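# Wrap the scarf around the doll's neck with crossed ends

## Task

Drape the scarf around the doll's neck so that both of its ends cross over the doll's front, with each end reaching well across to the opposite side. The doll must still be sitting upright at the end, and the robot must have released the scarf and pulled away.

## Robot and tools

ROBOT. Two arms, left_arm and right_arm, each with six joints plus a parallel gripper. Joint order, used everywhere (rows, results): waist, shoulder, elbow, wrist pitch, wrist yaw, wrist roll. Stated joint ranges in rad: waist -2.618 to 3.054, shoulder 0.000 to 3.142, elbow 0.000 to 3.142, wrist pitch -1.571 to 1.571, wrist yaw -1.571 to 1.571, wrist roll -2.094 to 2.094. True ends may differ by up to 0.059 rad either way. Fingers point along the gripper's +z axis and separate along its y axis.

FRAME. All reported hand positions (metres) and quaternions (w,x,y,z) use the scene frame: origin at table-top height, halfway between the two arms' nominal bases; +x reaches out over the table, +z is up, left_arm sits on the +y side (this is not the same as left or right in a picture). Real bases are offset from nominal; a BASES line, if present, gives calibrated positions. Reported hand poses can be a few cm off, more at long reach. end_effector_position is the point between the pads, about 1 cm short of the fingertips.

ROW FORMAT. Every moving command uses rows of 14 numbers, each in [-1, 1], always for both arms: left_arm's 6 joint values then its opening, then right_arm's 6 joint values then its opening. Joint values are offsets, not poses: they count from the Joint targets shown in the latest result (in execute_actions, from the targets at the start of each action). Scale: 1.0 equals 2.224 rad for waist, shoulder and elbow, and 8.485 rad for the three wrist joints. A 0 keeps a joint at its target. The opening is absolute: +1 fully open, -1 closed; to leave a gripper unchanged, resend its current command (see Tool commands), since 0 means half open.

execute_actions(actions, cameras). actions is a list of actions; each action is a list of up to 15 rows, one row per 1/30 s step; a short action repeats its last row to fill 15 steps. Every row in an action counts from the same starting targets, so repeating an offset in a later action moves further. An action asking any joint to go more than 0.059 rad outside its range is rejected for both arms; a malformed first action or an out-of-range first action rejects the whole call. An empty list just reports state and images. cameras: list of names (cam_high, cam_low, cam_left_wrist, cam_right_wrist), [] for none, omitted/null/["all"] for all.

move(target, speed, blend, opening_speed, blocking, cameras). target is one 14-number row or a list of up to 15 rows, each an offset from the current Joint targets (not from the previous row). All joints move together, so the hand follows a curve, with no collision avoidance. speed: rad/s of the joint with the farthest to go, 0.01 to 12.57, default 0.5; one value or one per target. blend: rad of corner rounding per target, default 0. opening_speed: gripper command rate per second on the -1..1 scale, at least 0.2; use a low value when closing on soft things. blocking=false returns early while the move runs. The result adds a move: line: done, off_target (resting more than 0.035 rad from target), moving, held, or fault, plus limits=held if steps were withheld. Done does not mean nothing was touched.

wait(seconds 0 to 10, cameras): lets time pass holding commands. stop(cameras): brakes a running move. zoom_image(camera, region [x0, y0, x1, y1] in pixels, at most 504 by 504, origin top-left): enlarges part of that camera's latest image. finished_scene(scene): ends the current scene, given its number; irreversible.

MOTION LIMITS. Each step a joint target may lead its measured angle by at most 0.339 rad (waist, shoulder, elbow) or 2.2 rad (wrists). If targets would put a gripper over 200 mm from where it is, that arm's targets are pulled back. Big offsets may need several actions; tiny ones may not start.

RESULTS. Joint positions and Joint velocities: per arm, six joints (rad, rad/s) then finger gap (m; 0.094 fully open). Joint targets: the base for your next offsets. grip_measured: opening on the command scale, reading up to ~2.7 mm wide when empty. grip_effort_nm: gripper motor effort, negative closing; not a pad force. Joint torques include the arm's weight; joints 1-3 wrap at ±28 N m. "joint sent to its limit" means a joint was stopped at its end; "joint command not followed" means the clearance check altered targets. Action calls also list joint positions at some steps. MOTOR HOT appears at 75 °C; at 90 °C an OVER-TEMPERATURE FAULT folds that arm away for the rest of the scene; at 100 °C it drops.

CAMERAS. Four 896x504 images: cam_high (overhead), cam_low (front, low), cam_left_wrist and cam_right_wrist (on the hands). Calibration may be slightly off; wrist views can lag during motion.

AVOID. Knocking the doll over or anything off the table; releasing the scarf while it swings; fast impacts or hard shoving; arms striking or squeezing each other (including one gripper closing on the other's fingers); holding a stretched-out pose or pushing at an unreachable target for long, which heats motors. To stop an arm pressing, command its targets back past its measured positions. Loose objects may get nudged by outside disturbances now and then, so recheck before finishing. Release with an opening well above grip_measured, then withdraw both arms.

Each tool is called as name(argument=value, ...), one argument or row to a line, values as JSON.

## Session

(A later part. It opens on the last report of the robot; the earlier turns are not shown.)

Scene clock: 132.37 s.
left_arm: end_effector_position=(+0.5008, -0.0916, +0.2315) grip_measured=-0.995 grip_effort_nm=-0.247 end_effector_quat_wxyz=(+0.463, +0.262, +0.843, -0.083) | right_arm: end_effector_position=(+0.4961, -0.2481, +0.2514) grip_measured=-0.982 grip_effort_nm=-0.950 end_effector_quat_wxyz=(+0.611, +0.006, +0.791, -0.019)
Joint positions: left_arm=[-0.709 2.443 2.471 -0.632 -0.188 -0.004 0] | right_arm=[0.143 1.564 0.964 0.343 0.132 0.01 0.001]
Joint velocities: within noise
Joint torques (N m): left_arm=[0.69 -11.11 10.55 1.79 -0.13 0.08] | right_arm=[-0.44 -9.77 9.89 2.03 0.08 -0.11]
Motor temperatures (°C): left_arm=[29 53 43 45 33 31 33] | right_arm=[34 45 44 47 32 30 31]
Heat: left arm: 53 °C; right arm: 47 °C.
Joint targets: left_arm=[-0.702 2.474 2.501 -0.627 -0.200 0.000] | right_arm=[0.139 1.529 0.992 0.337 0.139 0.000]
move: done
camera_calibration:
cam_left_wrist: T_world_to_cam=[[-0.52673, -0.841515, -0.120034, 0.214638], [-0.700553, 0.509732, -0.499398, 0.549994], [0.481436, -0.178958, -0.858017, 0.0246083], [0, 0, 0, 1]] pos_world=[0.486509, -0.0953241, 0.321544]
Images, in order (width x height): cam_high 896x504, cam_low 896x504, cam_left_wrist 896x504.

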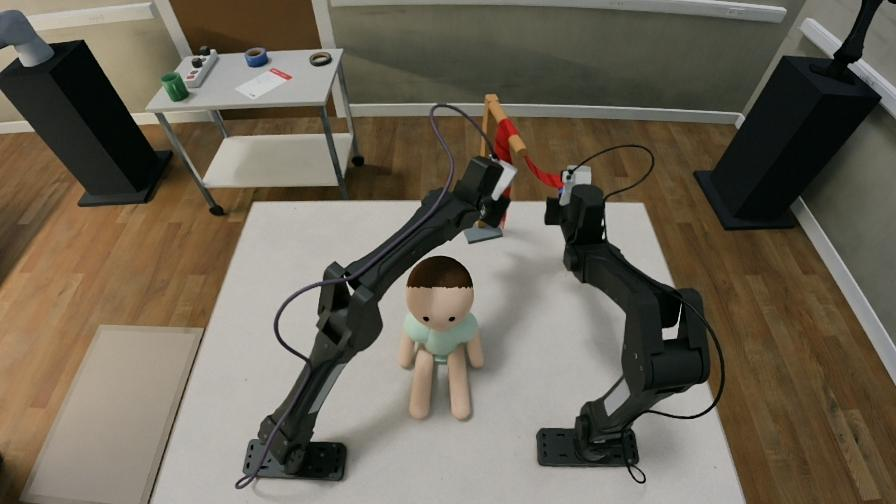

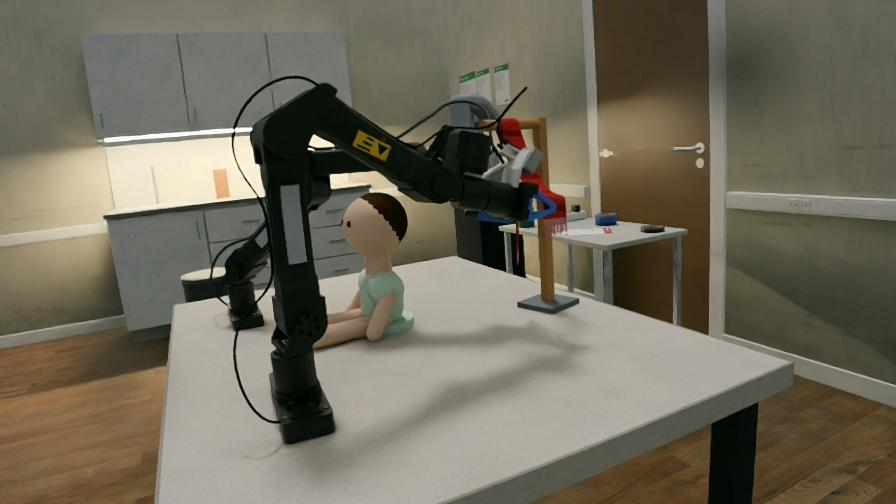

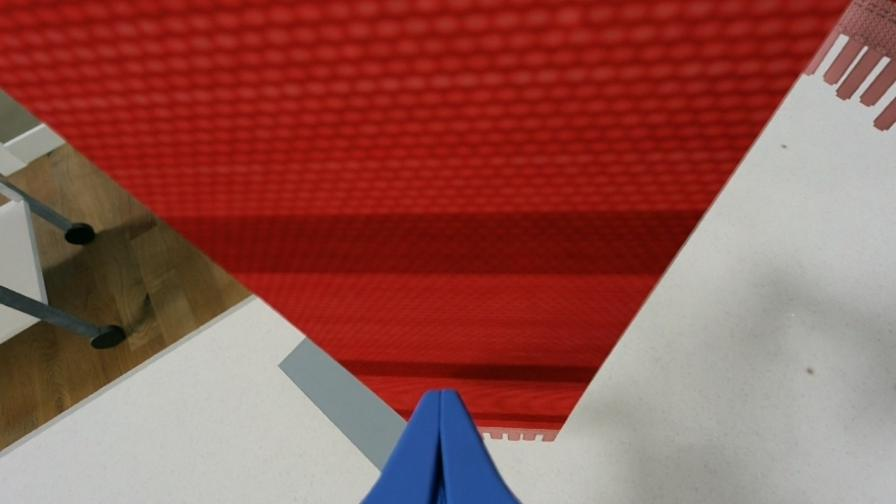

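move(
  target=[
    [-0.027,-0.1196,-0.0153,-0.0508,0,0,-1,0.0976,0.1039,-0.0369,0.0368,-0.0039,0,-1],
    [0.2868,-0.4164,-0.9735,0.1968,0,0,-1,0.0976,0.1039,-0.0369,0.0368,-0.0039,0,-1],
  ],
  speed=0.7,
)

move(
  target=[
    [0,0,0,0,0,0,-1,0,0,0,0,0,0,-0.1],
    [0,0,0,0,0,0,-1,-0.0067,-0.2028,-0.1619,-0.0107,-0.0019,0,-0.1],
  ],
  speed=0.5,
)

Scene clock: 161.83 s.
left_arm: end_effector_position=(+0.3720, +0.3233, +0.1406) grip_measured=-0.995 grip_effort_nm=-0.247 end_effector_quat_wxyz=(+0.636, -0.037, +0.769, +0.052) | right_arm: end_effector_position=(+0.5017, -0.1328, +0.2066) grip_measured=-0.982 grip_effort_nm=-0.955 end_effector_quat_wxyz=(+0.629, -0.082, +0.771, +0.059)
Joint positions: left_arm=[-0.07 1.573 0.344 1.038 -0.193 -0.004 0] | right_arm=[0.357 1.749 0.912 0.633 0.11 0.01 0.001]
Joint velocities: within noise
Joint torques (N m): left_arm=[0.35 -6.71 5.23 2 -0.1 0.07] | right_arm=[-0.16 -7.16 6.58 2.31 -0.04 -0.12]
Motor temperatures (°C): left_arm=[29 58 43 46 33 31 33] | right_arm=[34 45 44 48 32 30 31]
Heat: left arm: 58 °C; right arm: 48 °C.
Joint targets: left_arm=[-0.064 1.547 0.335 1.043 -0.200 0.000] | right_arm=[0.356 1.760 0.910 0.649 0.106 0.000]
move: done
camera_calibration:
cam_left_wrist: T_world_to_cam=[[0.119507, -0.991425, -0.0528701, 0.28366], [-0.594165, -0.0287549, -0.803829, 0.380233], [0.795416, 0.127477, -0.592506, -0.170332], [0, 0, 0, 1]] pos_world=[0.327506, 0.313874, 0.219717]
cam_right_wrist: T_world_to_cam=[[0.208674, -0.977867, -0.0152194, -0.227487], [-0.581421, -0.11153, -0.805923, 0.483125], [0.786387, 0.177024, -0.591825, -0.162503], [0, 0, 0, 1]] pos_world=[0.45616, -0.139802, 0.289726]

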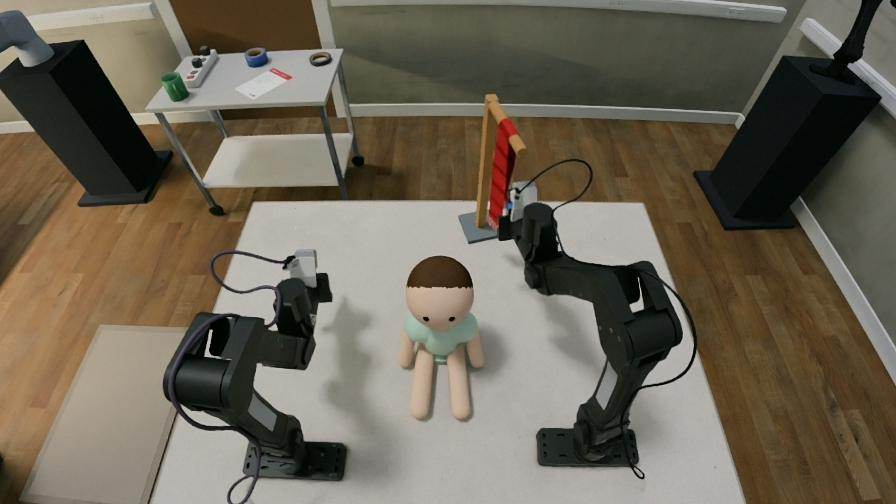

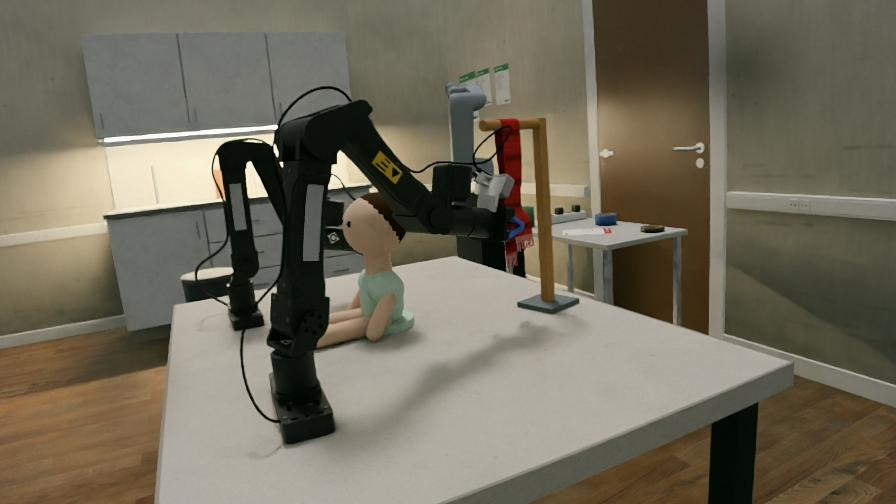

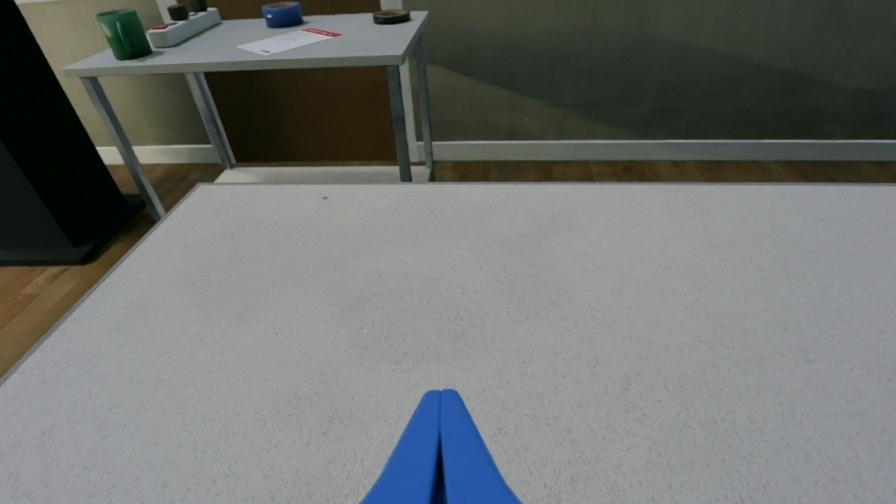

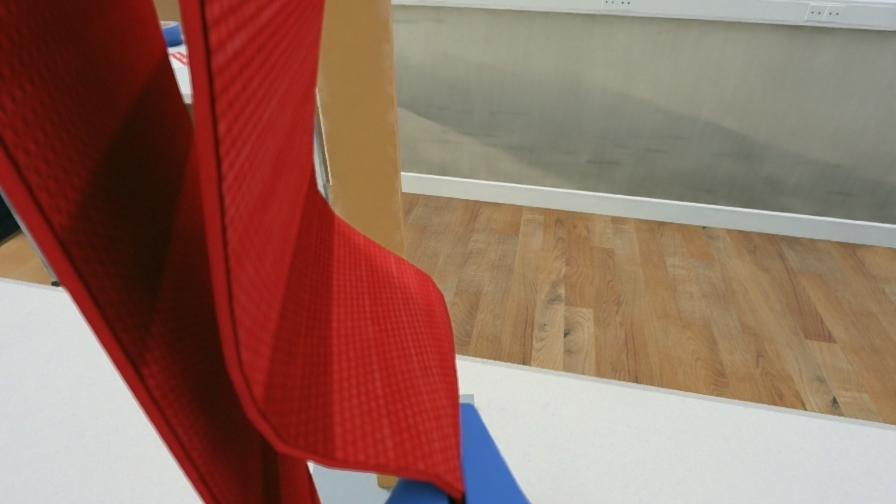

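Scene clock: 163.83 s.
left_arm: end_effector_position=(+0.3720, +0.3233, +0.1408) grip_measured=-0.995 grip_effort_nm=-0.247 end_effector_quat_wxyz=(+0.636, -0.037, +0.769, +0.052) | right_arm: end_effector_position=(+0.4062, -0.1658, +0.2153) grip_measured=-0.102 grip_effort_nm=0.115 end_effector_quat_wxyz=(+0.627, -0.082, +0.772, +0.060)
Joint positions: left_arm=[-0.07 1.573 0.344 1.038 -0.193 -0.004 0] | right_arm=[0.346 1.333 0.558 0.566 0.097 0.01 0.042]
Joint velocities: within noise
Joint torques (N m): left_arm=[0.59 -6.67 5.24 1.97 -0.1 0.09] | right_arm=[-0.55 -6.32 6.37 2.04 -0.09 -0.11]
Motor temperatures (°C): left_arm=[29 57 42 46 33 31 33] | right_arm=[34 45 44 48 32 30 31]
Heat: left arm: 57 °C; right arm: 48 °C.
Joint targets: left_arm=[-0.064 1.547 0.335 1.043 -0.200 0.000] | right_arm=[0.341 1.309 0.550 0.559 0.090 0.000]
move: done
camera_calibration:
cam_left_wrist: T_world_to_cam=[[0.119464, -0.991438, -0.0527162, 0.283649], [-0.593536, -0.0287531, -0.804293, 0.380211], [0.795891, 0.127373, -0.591889, -0.170531], [0, 0, 0, 1]] pos_world=[0.327507, 0.313874, 0.219819]
cam_right_wrist: T_world_to_cam=[[0.210474, -0.977444, -0.017406, -0.23991], [-0.585333, -0.11174, -0.803056, 0.431952], [0.782998, 0.179211, -0.595649, -0.0738557], [0, 0, 0, 1]] pos_world=[0.36116, -0.172997, 0.298714]

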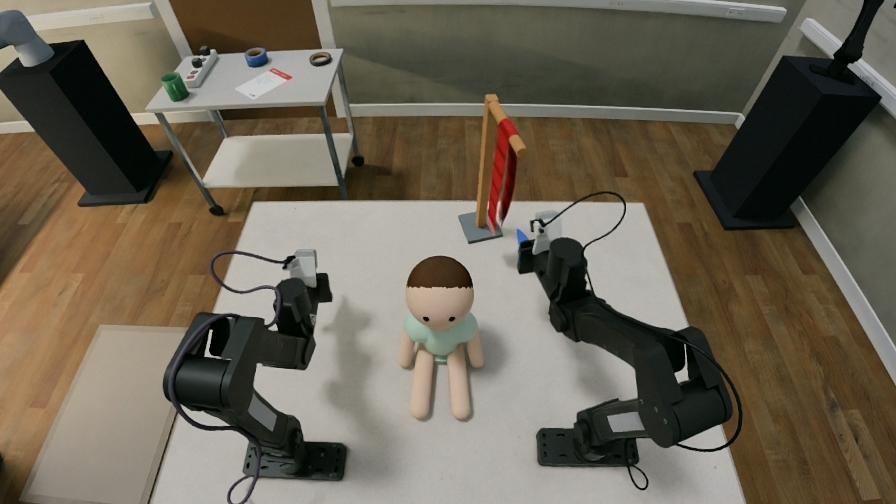

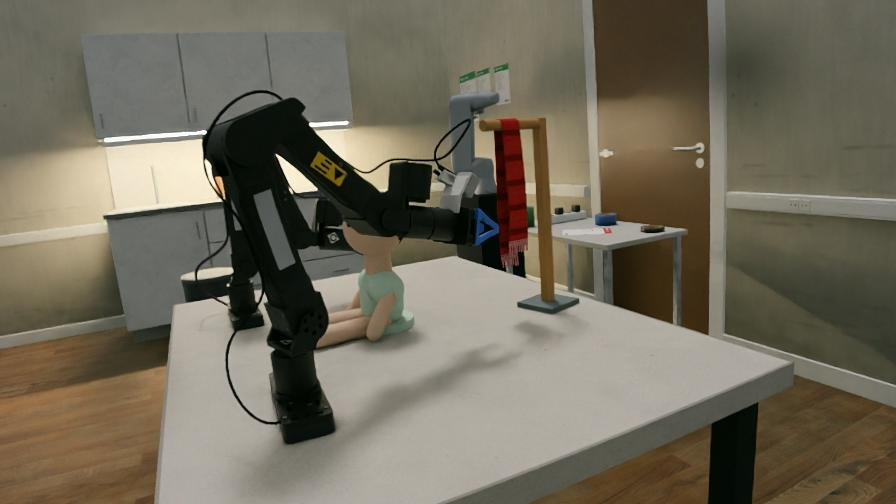

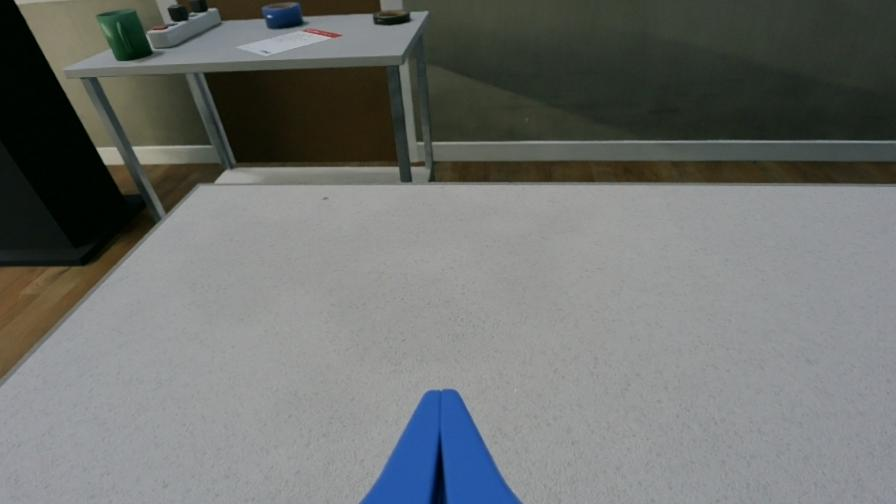

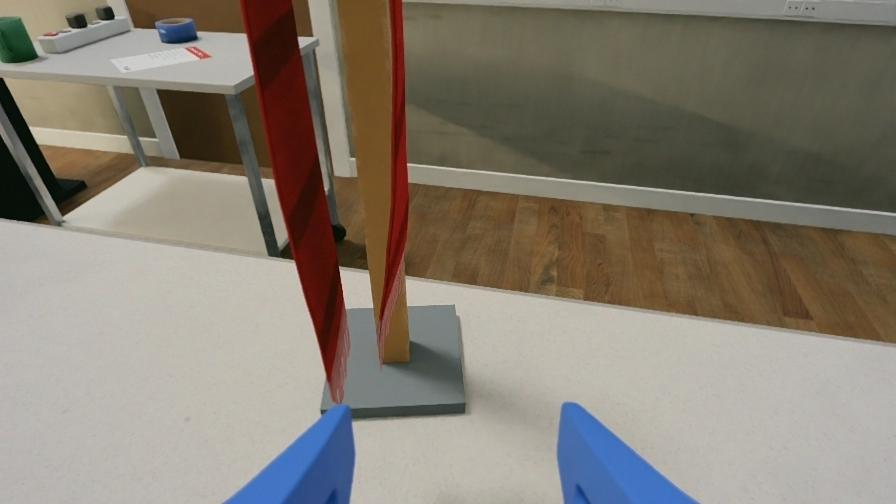

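move(
  target=[0,0,0,0,0,0,-1,-0.0994,0.4829,0.3076,0.0401,-0.0106,0,-1],
  speed=0.6,
)

Scene clock: 178.87 s.
left_arm: end_effector_position=(+0.3721, +0.3233, +0.1410) grip_measured=-0.995 grip_effort_nm=-0.252 end_effector_quat_wxyz=(+0.636, -0.037, +0.769, +0.052) | right_arm: end_effector_position=(+0.6036, -0.2286, +0.0578) grip_measured=-0.987 grip_effort_nm=-0.696 end_effector_quat_wxyz=(+0.605, -0.024, +0.796, +0.023)
Joint positions: left_arm=[-0.07 1.573 0.344 1.039 -0.193 -0.004 0] | right_arm=[0.121 2.365 1.213 0.881 0.008 0.01 0.001]
Joint velocities: within noise
Joint torques (N m): left_arm=[0.43 -6.75 5.34 2.02 -0.11 0.05] | right_arm=[-0.17 -10.3 7.45 2.31 -0.08 -0.11]
Motor temperatures (°C): left_arm=[29 52 39 46 33 31 33] | right_arm=[34 42 44 48 32 30 30]
Heat: left arm: 52 °C; right arm: 48 °C.
Joint targets: left_arm=[-0.064 1.547 0.335 1.043 -0.200 0.000] | right_arm=[0.120 2.383 1.234 0.899 0.001 0.000]
move: done
camera_calibration:
cam_left_wrist: T_world_to_cam=[[0.119512, -0.991437, -0.052623, 0.283635], [-0.592952, -0.0287642, -0.804724, 0.380222], [0.79632, 0.127377, -0.591312, -0.170602], [0, 0, 0, 1]] pos_world=[0.327409, 0.313874, 0.22002]
cam_right_wrist: T_world_to_cam=[[0.0723924, -0.99673, -0.0358857, -0.265549], [-0.645185, -0.019361, -0.763781, 0.468964], [0.760589, 0.0784448, -0.644477, -0.317636], [0, 0, 0, 1]] pos_world=[0.563382, -0.230684, 0.143948]

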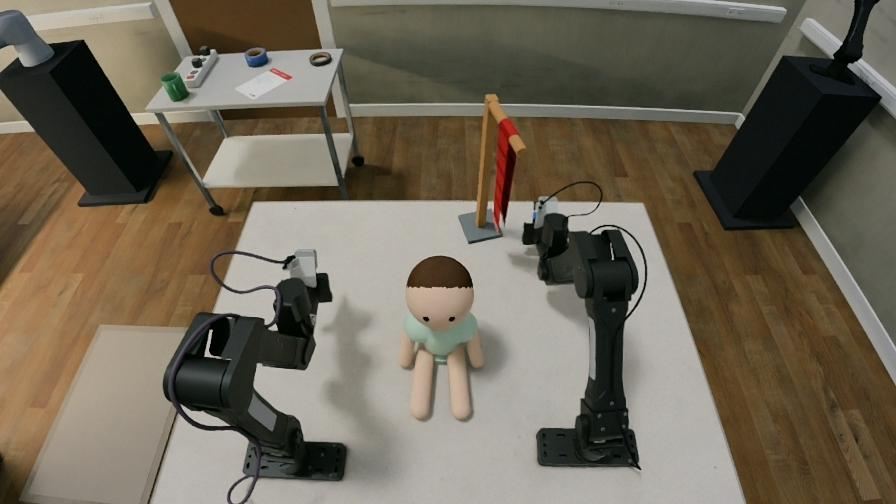

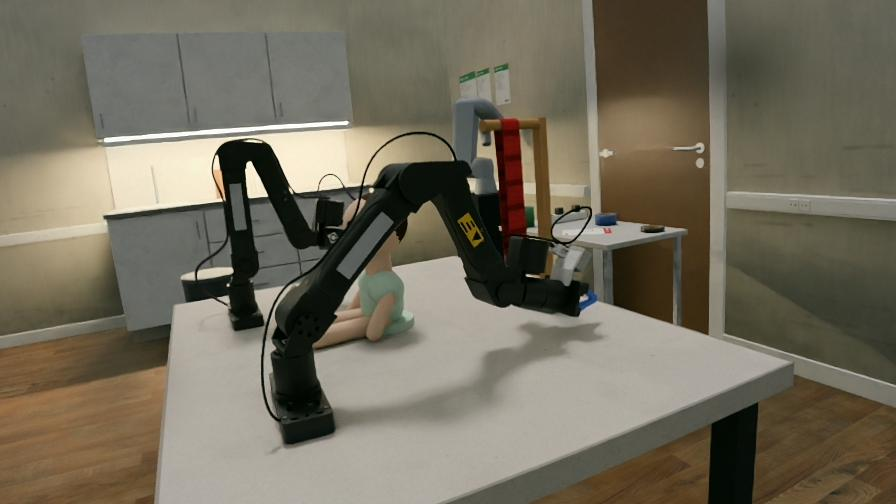

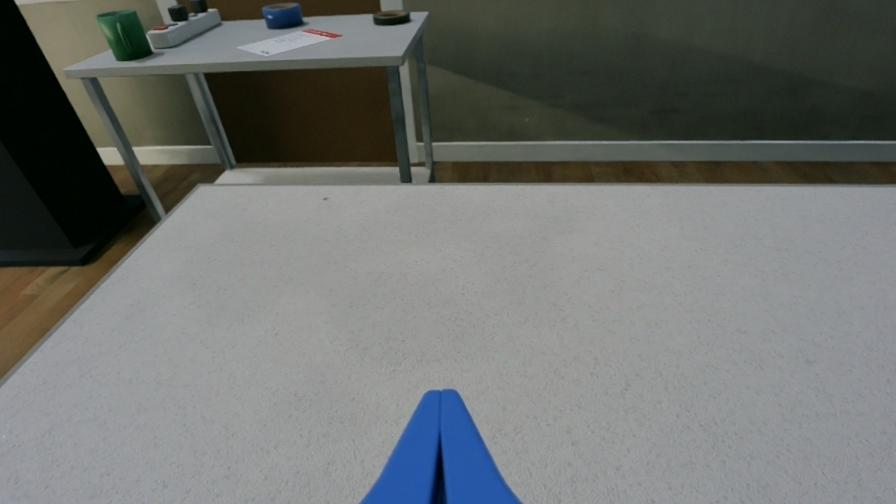

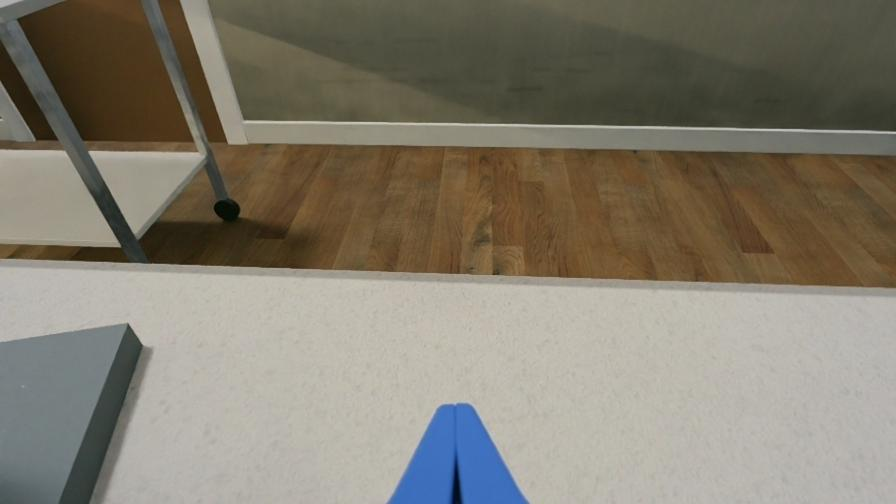

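move(
  target=[
    [0,0,0,0,0,0,-1,0.0479,0,0,0,0,0,-1],
    [0,0,0,0,0,0,-1,0.129,0.0459,0.1003,-0.0143,0,0,-1],
  ],
  speed=0.12,
)

Scene clock: 185.73 s.
left_arm: end_effector_position=(+0.3721, +0.3233, +0.1410) grip_measured=-0.995 grip_effort_nm=-0.247 end_effector_quat_wxyz=(+0.636, -0.037, +0.769, +0.052) | right_arm: end_effector_position=(+0.6191, -0.0891, +0.0670) grip_measured=-0.987 grip_effort_nm=-0.676 end_effector_quat_wxyz=(+0.612, -0.095, +0.782, +0.069)
Joint positions: left_arm=[-0.07 1.573 0.344 1.039 -0.193 -0.004 0] | right_arm=[0.356 2.456 1.429 0.782 0.075 0.01 0.001]
Joint velocities: within noise
Joint torques (N m): left_arm=[0.49 -6.64 5.34 2 -0.1 0.08] | right_arm=[4.68 -10.5 8.65 2.05 -0.74 -0.11]
Motor temperatures (°C): left_arm=[29 51 38 46 33 31 33] | right_arm=[34 43 44 49 32 30 30]
Heat: left arm: 51 °C; right arm: 49 °C.
Joint targets: left_arm=[-0.064 1.547 0.335 1.043 -0.200 0.000] | right_arm=[0.407 2.485 1.457 0.777 0.000 0.000]
move: off_target (right_arm); right_arm: the wrist yaw is farthest, 0.074 rad from its target
camera_calibration:
cam_left_wrist: T_world_to_cam=[[0.119512, -0.991437, -0.052623, 0.283635], [-0.592952, -0.0287642, -0.804724, 0.380222], [0.79632, 0.127377, -0.591312, -0.170602], [0, 0, 0, 1]] pos_world=[0.327409, 0.313874, 0.22002]
cam_right_wrist: T_world_to_cam=[[0.240506, -0.970449, -0.0196513, -0.230104], [-0.609801, -0.135314, -0.780918, 0.457619], [0.755182, 0.199799, -0.624324, -0.321679], [0, 0, 0, 1]] pos_world=[0.577324, -0.0971109, 0.15201]

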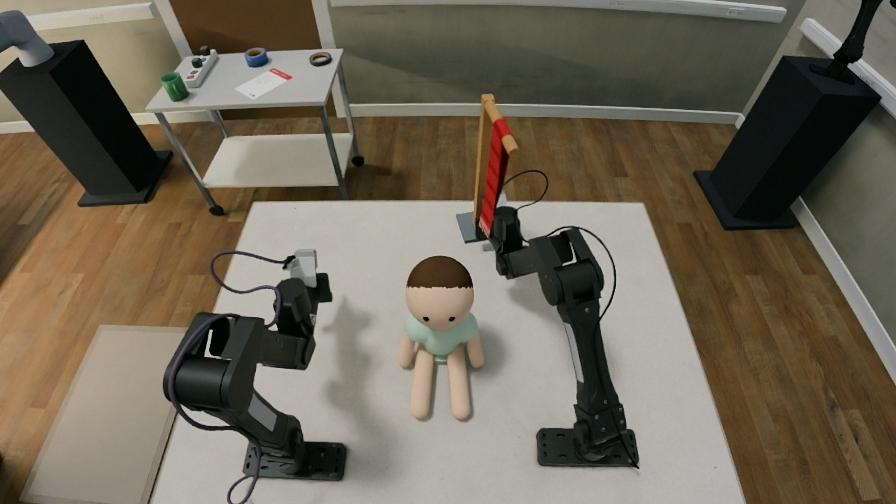

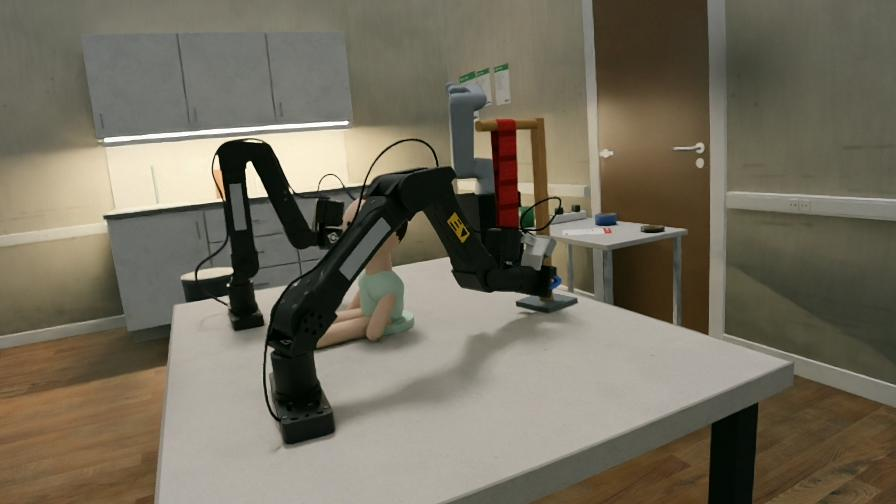

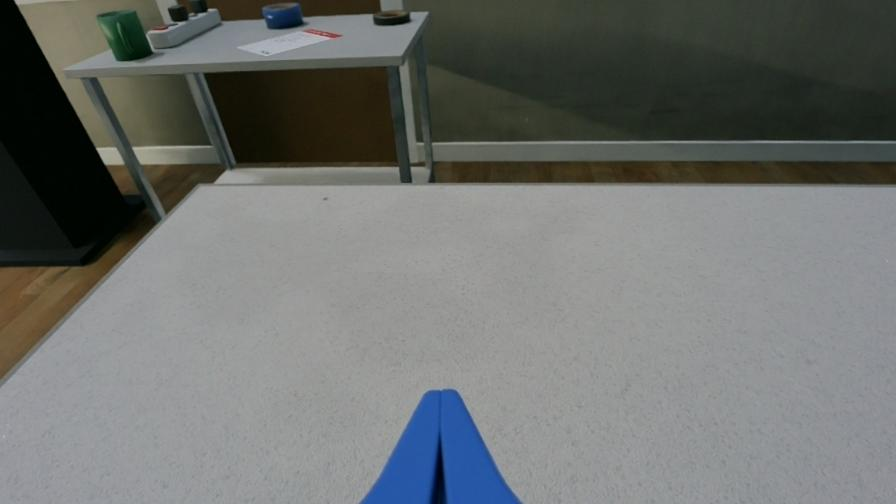

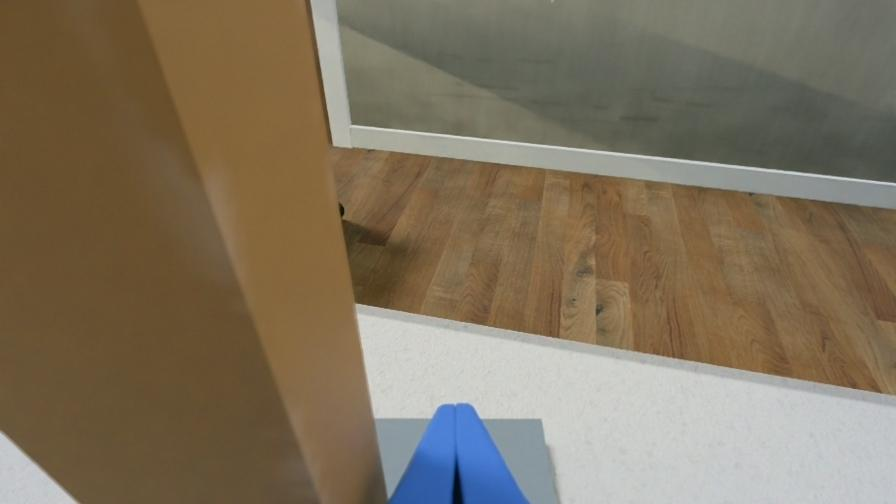

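move(
  target=[0,0,0,0,0,0,-1,0.0832,0.0737,0.1583,-0.022,0,0,-1],
  speed=0.15,
)

Scene clock: 193.30 s.
left_arm: end_effector_position=(+0.3721, +0.3233, +0.1410) grip_measured=-0.995 grip_effort_nm=-0.247 end_effector_quat_wxyz=(+0.636, -0.037, +0.769, +0.052) | right_arm: end_effector_position=(+0.6259, +0.0407, +0.0691) grip_measured=-0.987 grip_effort_nm=-0.676 end_effector_quat_wxyz=(+0.605, -0.160, +0.771, +0.117)
Joint positions: left_arm=[-0.07 1.573 0.344 1.039 -0.193 -0.004 0] | right_arm=[0.535 2.618 1.78 0.595 0.091 0.01 0.001]
Joint velocities: within noise
Joint torques (N m): left_arm=[0.49 -6.75 5.29 2.01 -0.06 0.06] | right_arm=[5.24 -11.81 9.4 2.06 -0.89 -0.11]
Motor temperatures (°C): left_arm=[29 50 38 46 33 31 33] | right_arm=[34 45 44 48 32 30 30]
Heat: left arm: 50 °C; right arm: 48 °C.
Joint targets: left_arm=[-0.064 1.547 0.335 1.043 -0.200 0.000] | right_arm=[0.592 2.649 1.809 0.591 0.000 0.000]
move: off_target (right_arm); right_arm: the wrist yaw is farthest, 0.091 rad from its target
camera_calibration:
cam_left_wrist: T_world_to_cam=[[0.119512, -0.991437, -0.052623, 0.283635], [-0.592952, -0.0287642, -0.804724, 0.380222], [0.79632, 0.127377, -0.591312, -0.170602], [0, 0, 0, 1]] pos_world=[0.327409, 0.313874, 0.22002]
cam_right_wrist: T_world_to_cam=[[0.39515, -0.918478, -0.0159775, -0.204925], [-0.576919, -0.234593, -0.782388, 0.464552], [0.714858, 0.318378, -0.622587, -0.331155], [0, 0, 0, 1]] pos_world=[0.585713, 0.0261943, 0.154013]

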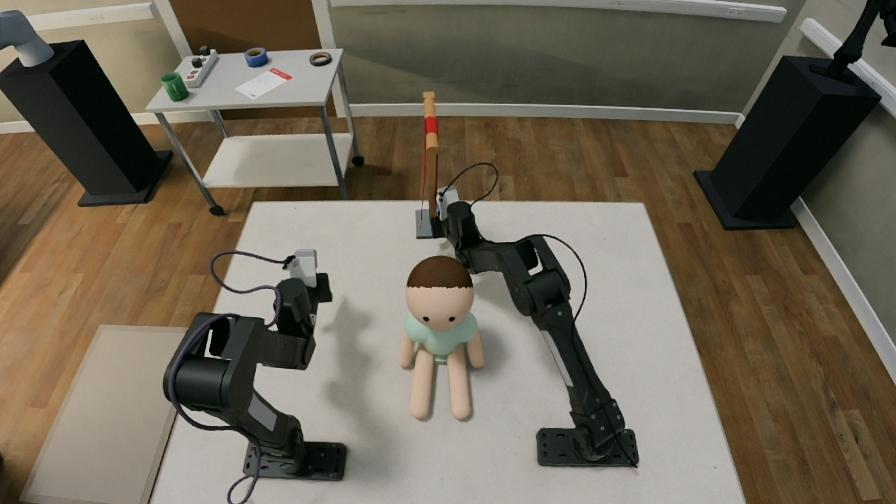

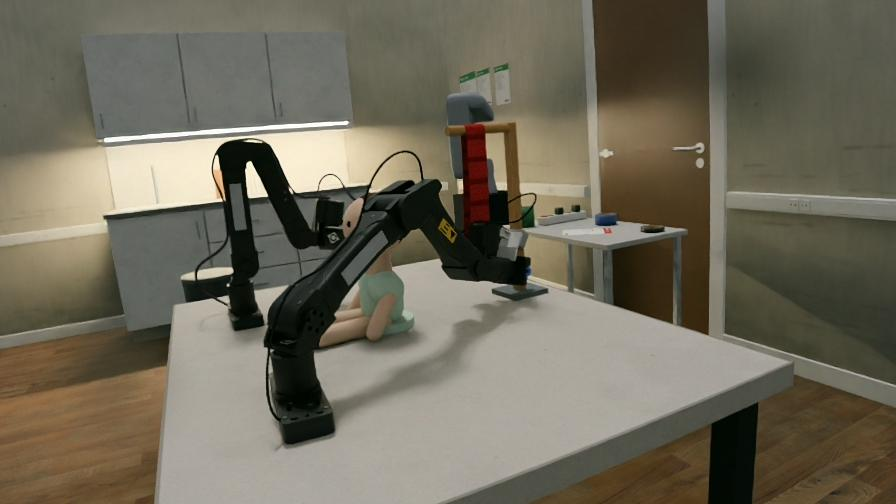

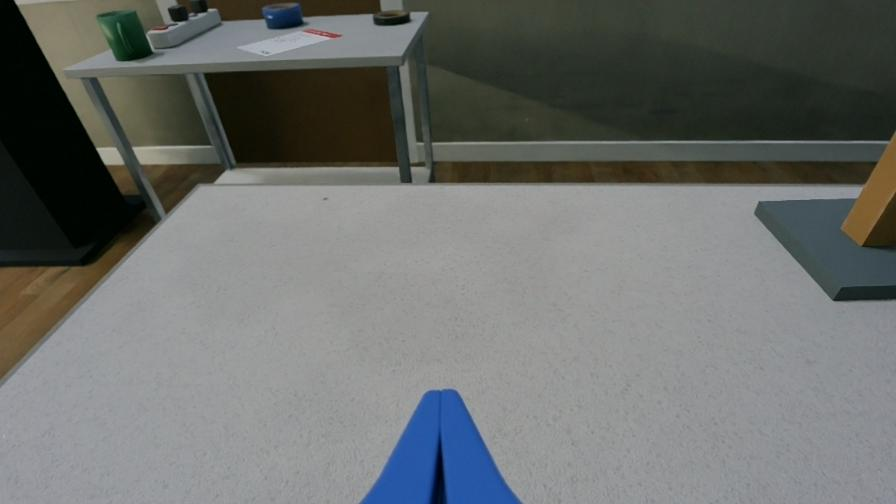

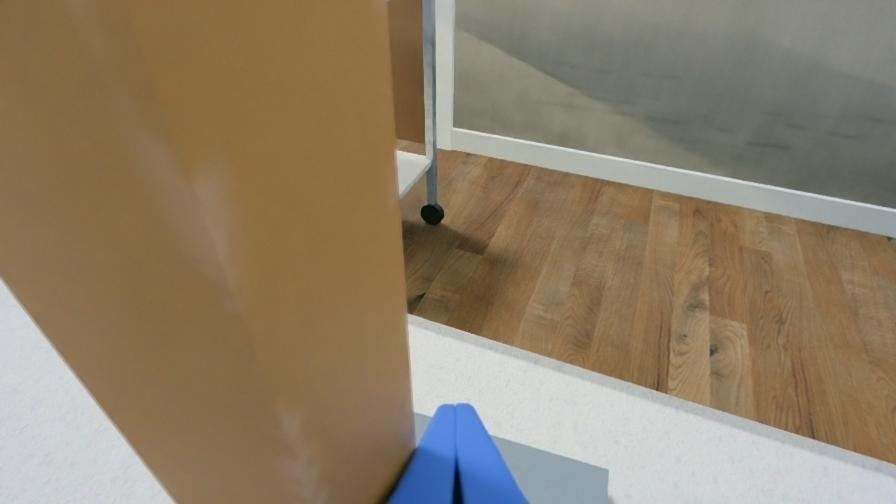

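move(
  target=[0,0,0,0,0,0,-1,0.038,0.03,0.064,-0.009,0,0,-1],
  speed=0.12,
  cameras=["cam_high","cam_low"],
)

Scene clock: 200.80 s.
left_arm: end_effector_position=(+0.3721, +0.3233, +0.1410) grip_measured=-0.995 grip_effort_nm=-0.247 end_effector_quat_wxyz=(+0.636, -0.037, +0.769, +0.052) | right_arm: end_effector_position=(+0.6136, +0.1005, +0.0700) grip_measured=-0.987 grip_effort_nm=-0.672 end_effector_quat_wxyz=(+0.600, -0.191, +0.764, +0.141)
Joint positions: left_arm=[-0.07 1.573 0.344 1.039 -0.193 -0.004 0] | right_arm=[0.617 2.684 1.922 0.518 0.094 0.01 0.001]
Joint velocities: within noise
Joint torques (N m): left_arm=[0.54 -6.65 5.3 1.98 -0.15 0.07] | right_arm=[5.52 -12.27 9.63 2.06 -0.92 -0.11]
Motor temperatures (°C): left_arm=[29 49 37 46 33 31 33] | right_arm=[35 47 45 49 32 30 30]
Heat: left arm: 49 °C; right arm: 49 °C.
Joint targets: left_arm=[-0.064 1.547 0.335 1.043 -0.200 0.000] | right_arm=[0.676 2.715 1.951 0.514 0.000 0.000]
move: off_target (right_arm); right_arm: the wrist yaw is farthest, 0.094 rad from its target
Images, in order (width x height): cam_high 896x504, cam_low 896x504.

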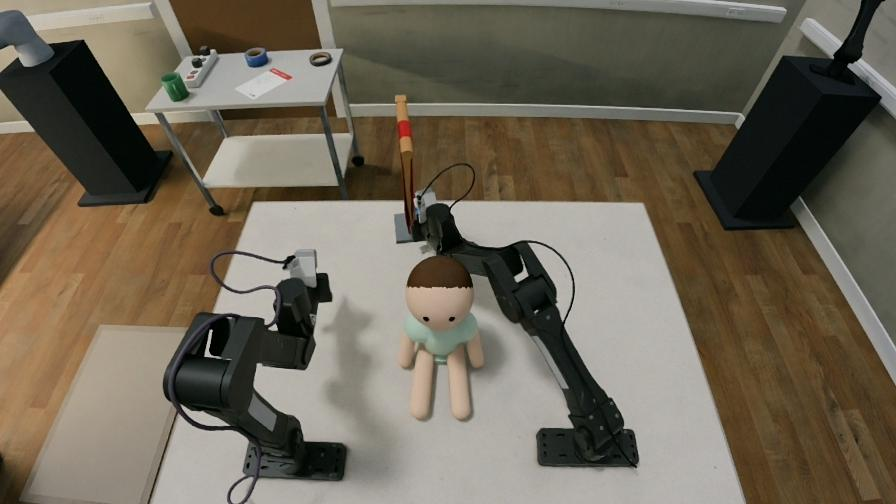

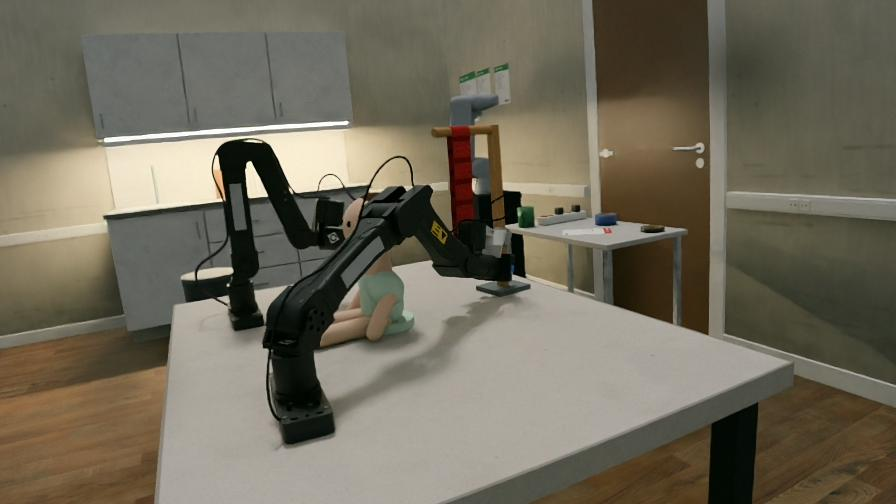

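move(
  target=[
    [0,0,0,0,0,0,0.3,-0.045,0,0,0,0,0,-1],
    [-0.08,0.0594,0.1326,-0.0229,0.0481,0,0.3,-0.25,-0.1493,-0.3224,0.0454,0,0,-1],
    [-0.08,0.0594,0.1326,-0.0229,0.0481,0,0.3,-0.304,-0.6317,-0.63,0.0054,0,0,-1],
  ],
  speed=0.6,
)

Scene clock: 213.97 s.
left_arm: end_effector_position=(+0.4086, +0.1765, +0.1681) grip_measured=+0.298 grip_effort_nm=0.105 end_effector_quat_wxyz=(+0.621, +0.150, +0.755, -0.150) | right_arm: end_effector_position=(+0.4211, -0.2896, +0.2164) grip_measured=-0.987 grip_effort_nm=-0.672 end_effector_quat_wxyz=(+0.631, +0.019, +0.776, -0.009)
Joint positions: left_arm=[-0.236 1.66 0.609 0.863 0.197 -0.004 0.061] | right_arm=[0.005 1.333 0.559 0.568 0 0.01 0.001]
Joint velocities: within noise
Joint torques (N m): left_arm=[-0.54 -4.79 8.39 1.81 0.17 0.05] | right_arm=[-0.51 -6.17 6.27 2.03 -0.01 -0.11]
Motor temperatures (°C): left_arm=[29 48 38 46 33 31 33] | right_arm=[35 47 46 48 32 30 30]
Heat: left arm: 48 °C; right arm: 48 °C.
Joint targets: left_arm=[-0.242 1.680 0.630 0.848 0.209 0.000] | right_arm=[0.000 1.310 0.550 0.560 0.000 0.000]
move: done
camera_calibration:
cam_left_wrist: T_world_to_cam=[[-0.415208, -0.909504, 0.0201168, 0.326966], [-0.544088, 0.230545, -0.806732, 0.354123], [0.729088, -0.345907, -0.590574, -0.0541552], [0, 0, 0, 1]] pos_world=[0.367917, 0.197003, 0.247122]
cam_right_wrist: T_world_to_cam=[[-0.0332086, -0.998737, -0.0376931, -0.263179], [-0.592329, 0.0500441, -0.80414, 0.477673], [0.805011, -0.00437763, -0.593243, -0.125672], [0, 0, 0, 1]] pos_world=[0.375368, -0.287302, 0.299642]

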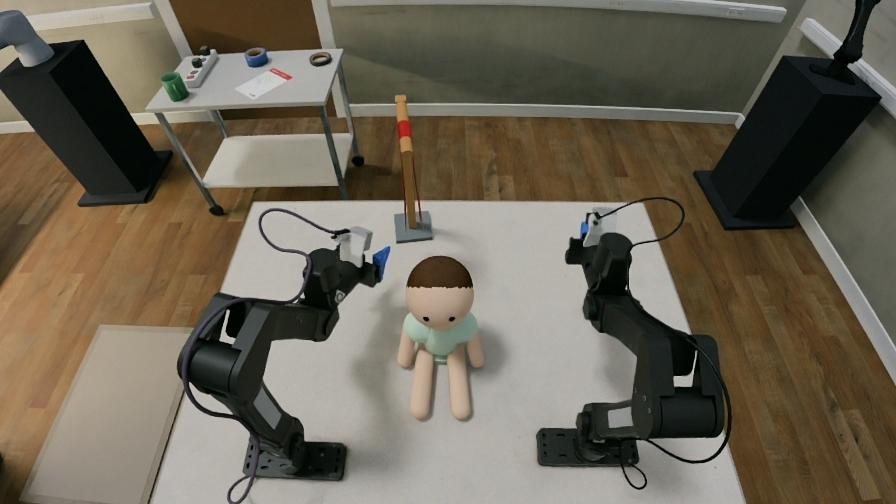

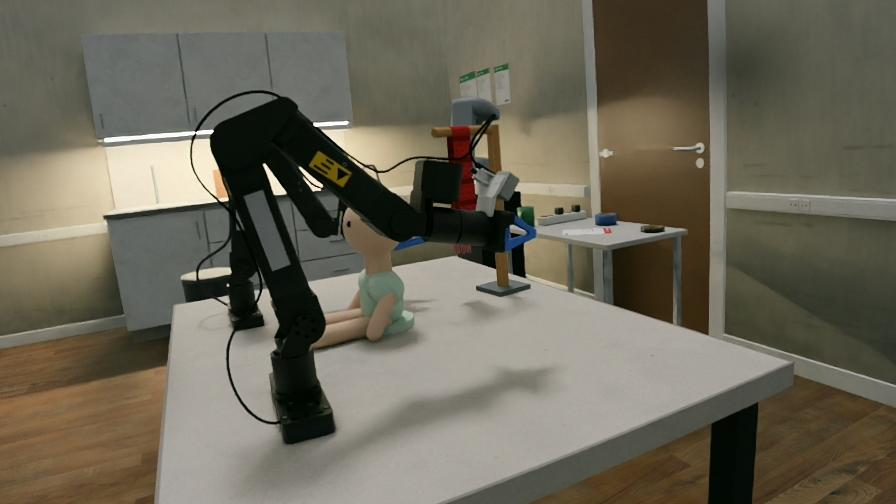

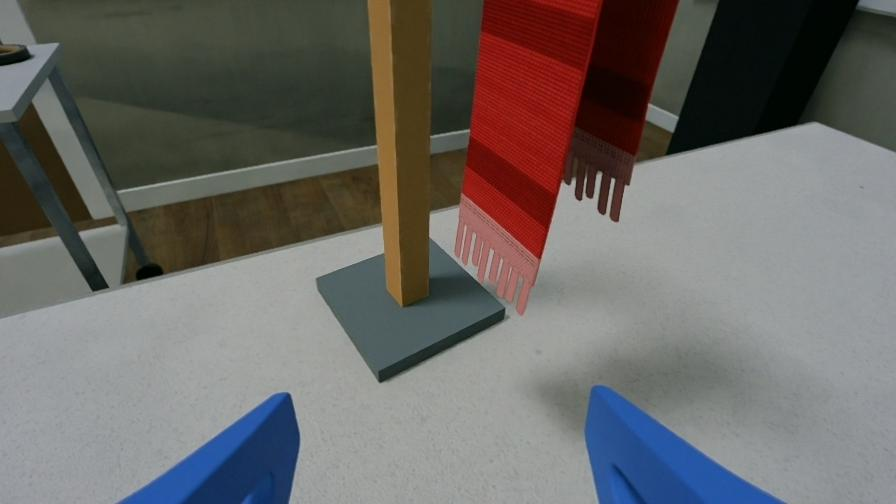

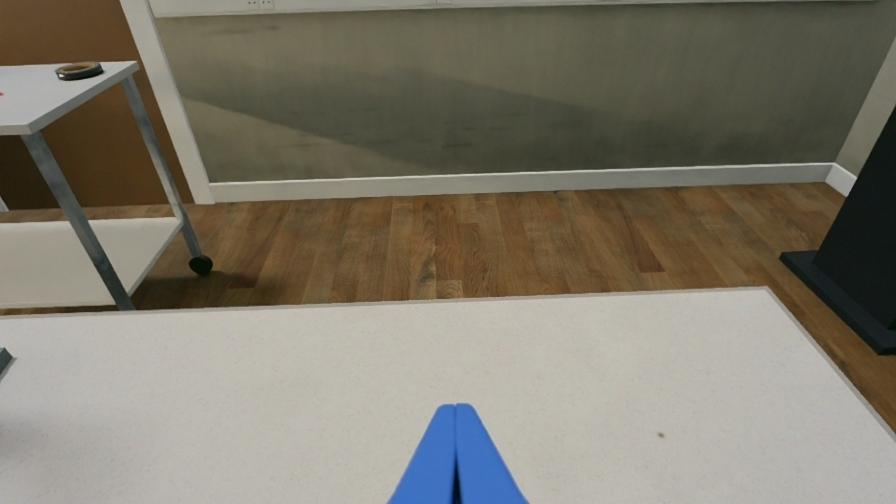

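move(
  target=[-0.0417,0.0944,0.1592,-0.0167,-0.0111,0,0.4,0,0,0,0,0,0,-1],
  speed=0.3,
  cameras=["cam_high","cam_left_wrist"],
)

Scene clock: 226.63 s.
left_arm: end_effector_position=(+0.4741, +0.1233, +0.1865) grip_measured=+0.398 grip_effort_nm=0.115 end_effector_quat_wxyz=(+0.622, +0.162, +0.751, -0.152) | right_arm: end_effector_position=(+0.4210, -0.2896, +0.2161) grip_measured=-0.987 grip_effort_nm=-0.672 end_effector_quat_wxyz=(+0.630, +0.019, +0.776, -0.009)
Joint positions: left_arm=[-0.328 1.865 0.961 0.722 0.125 -0.004 0.066] | right_arm=[0.005 1.333 0.559 0.567 0 0.01 0.001]
Joint velocities: within noise
Joint torques (N m): left_arm=[-0.64 -6.74 9.37 1.85 -0.1 0.06] | right_arm=[-0.53 -6.16 6.26 2.05 0 -0.12]
Motor temperatures (°C): left_arm=[29 45 39 46 33 31 33] | right_arm=[34 43 44 49 32 30 30]
Heat: left arm: 46 °C; right arm: 49 °C.
Joint targets: left_arm=[-0.335 1.889 0.984 0.707 0.114 0.000] | right_arm=[0.000 1.310 0.550 0.560 0.000 0.000]
move: done
camera_calibration:
cam_left_wrist: T_world_to_cam=[[-0.434739, -0.900536, 0.0060359, 0.316122], [-0.530918, 0.250879, -0.809436, 0.408593], [0.727412, -0.355098, -0.587177, -0.108127], [0, 0, 0, 1]] pos_world=[0.433012, 0.143776, 0.265332]
Images, in order (width x height): cam_high 896x504, cam_left_wrist 896x504.

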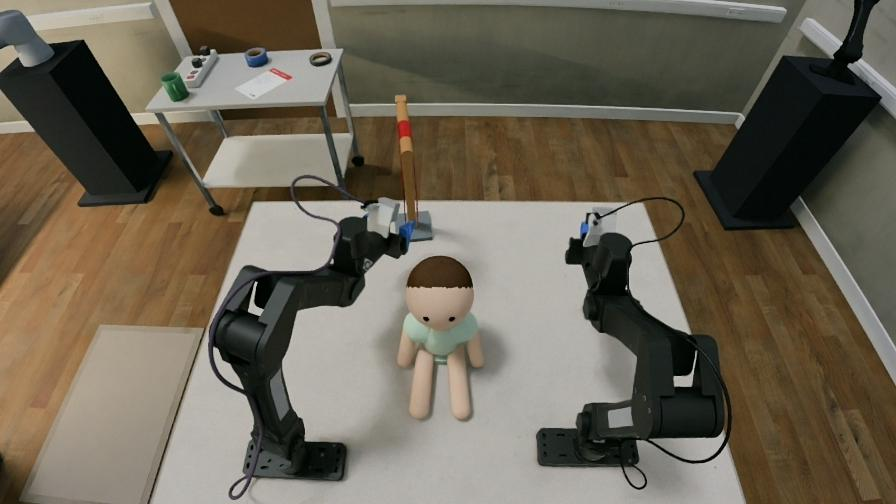

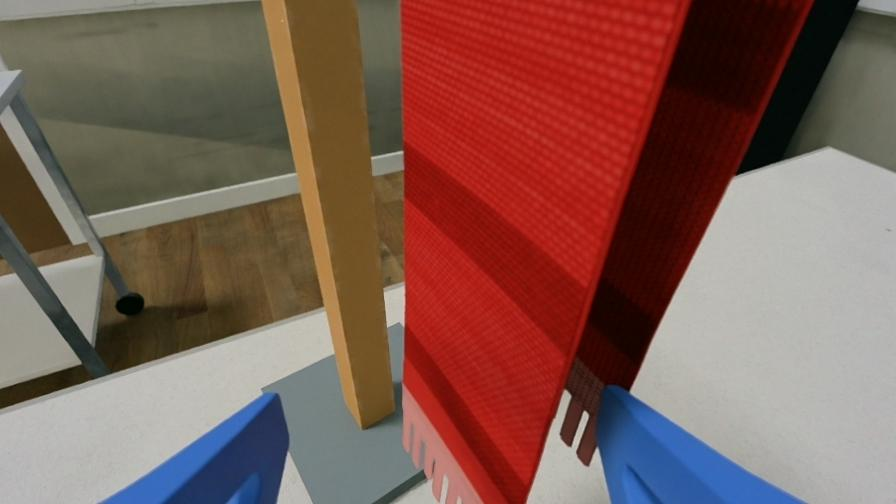

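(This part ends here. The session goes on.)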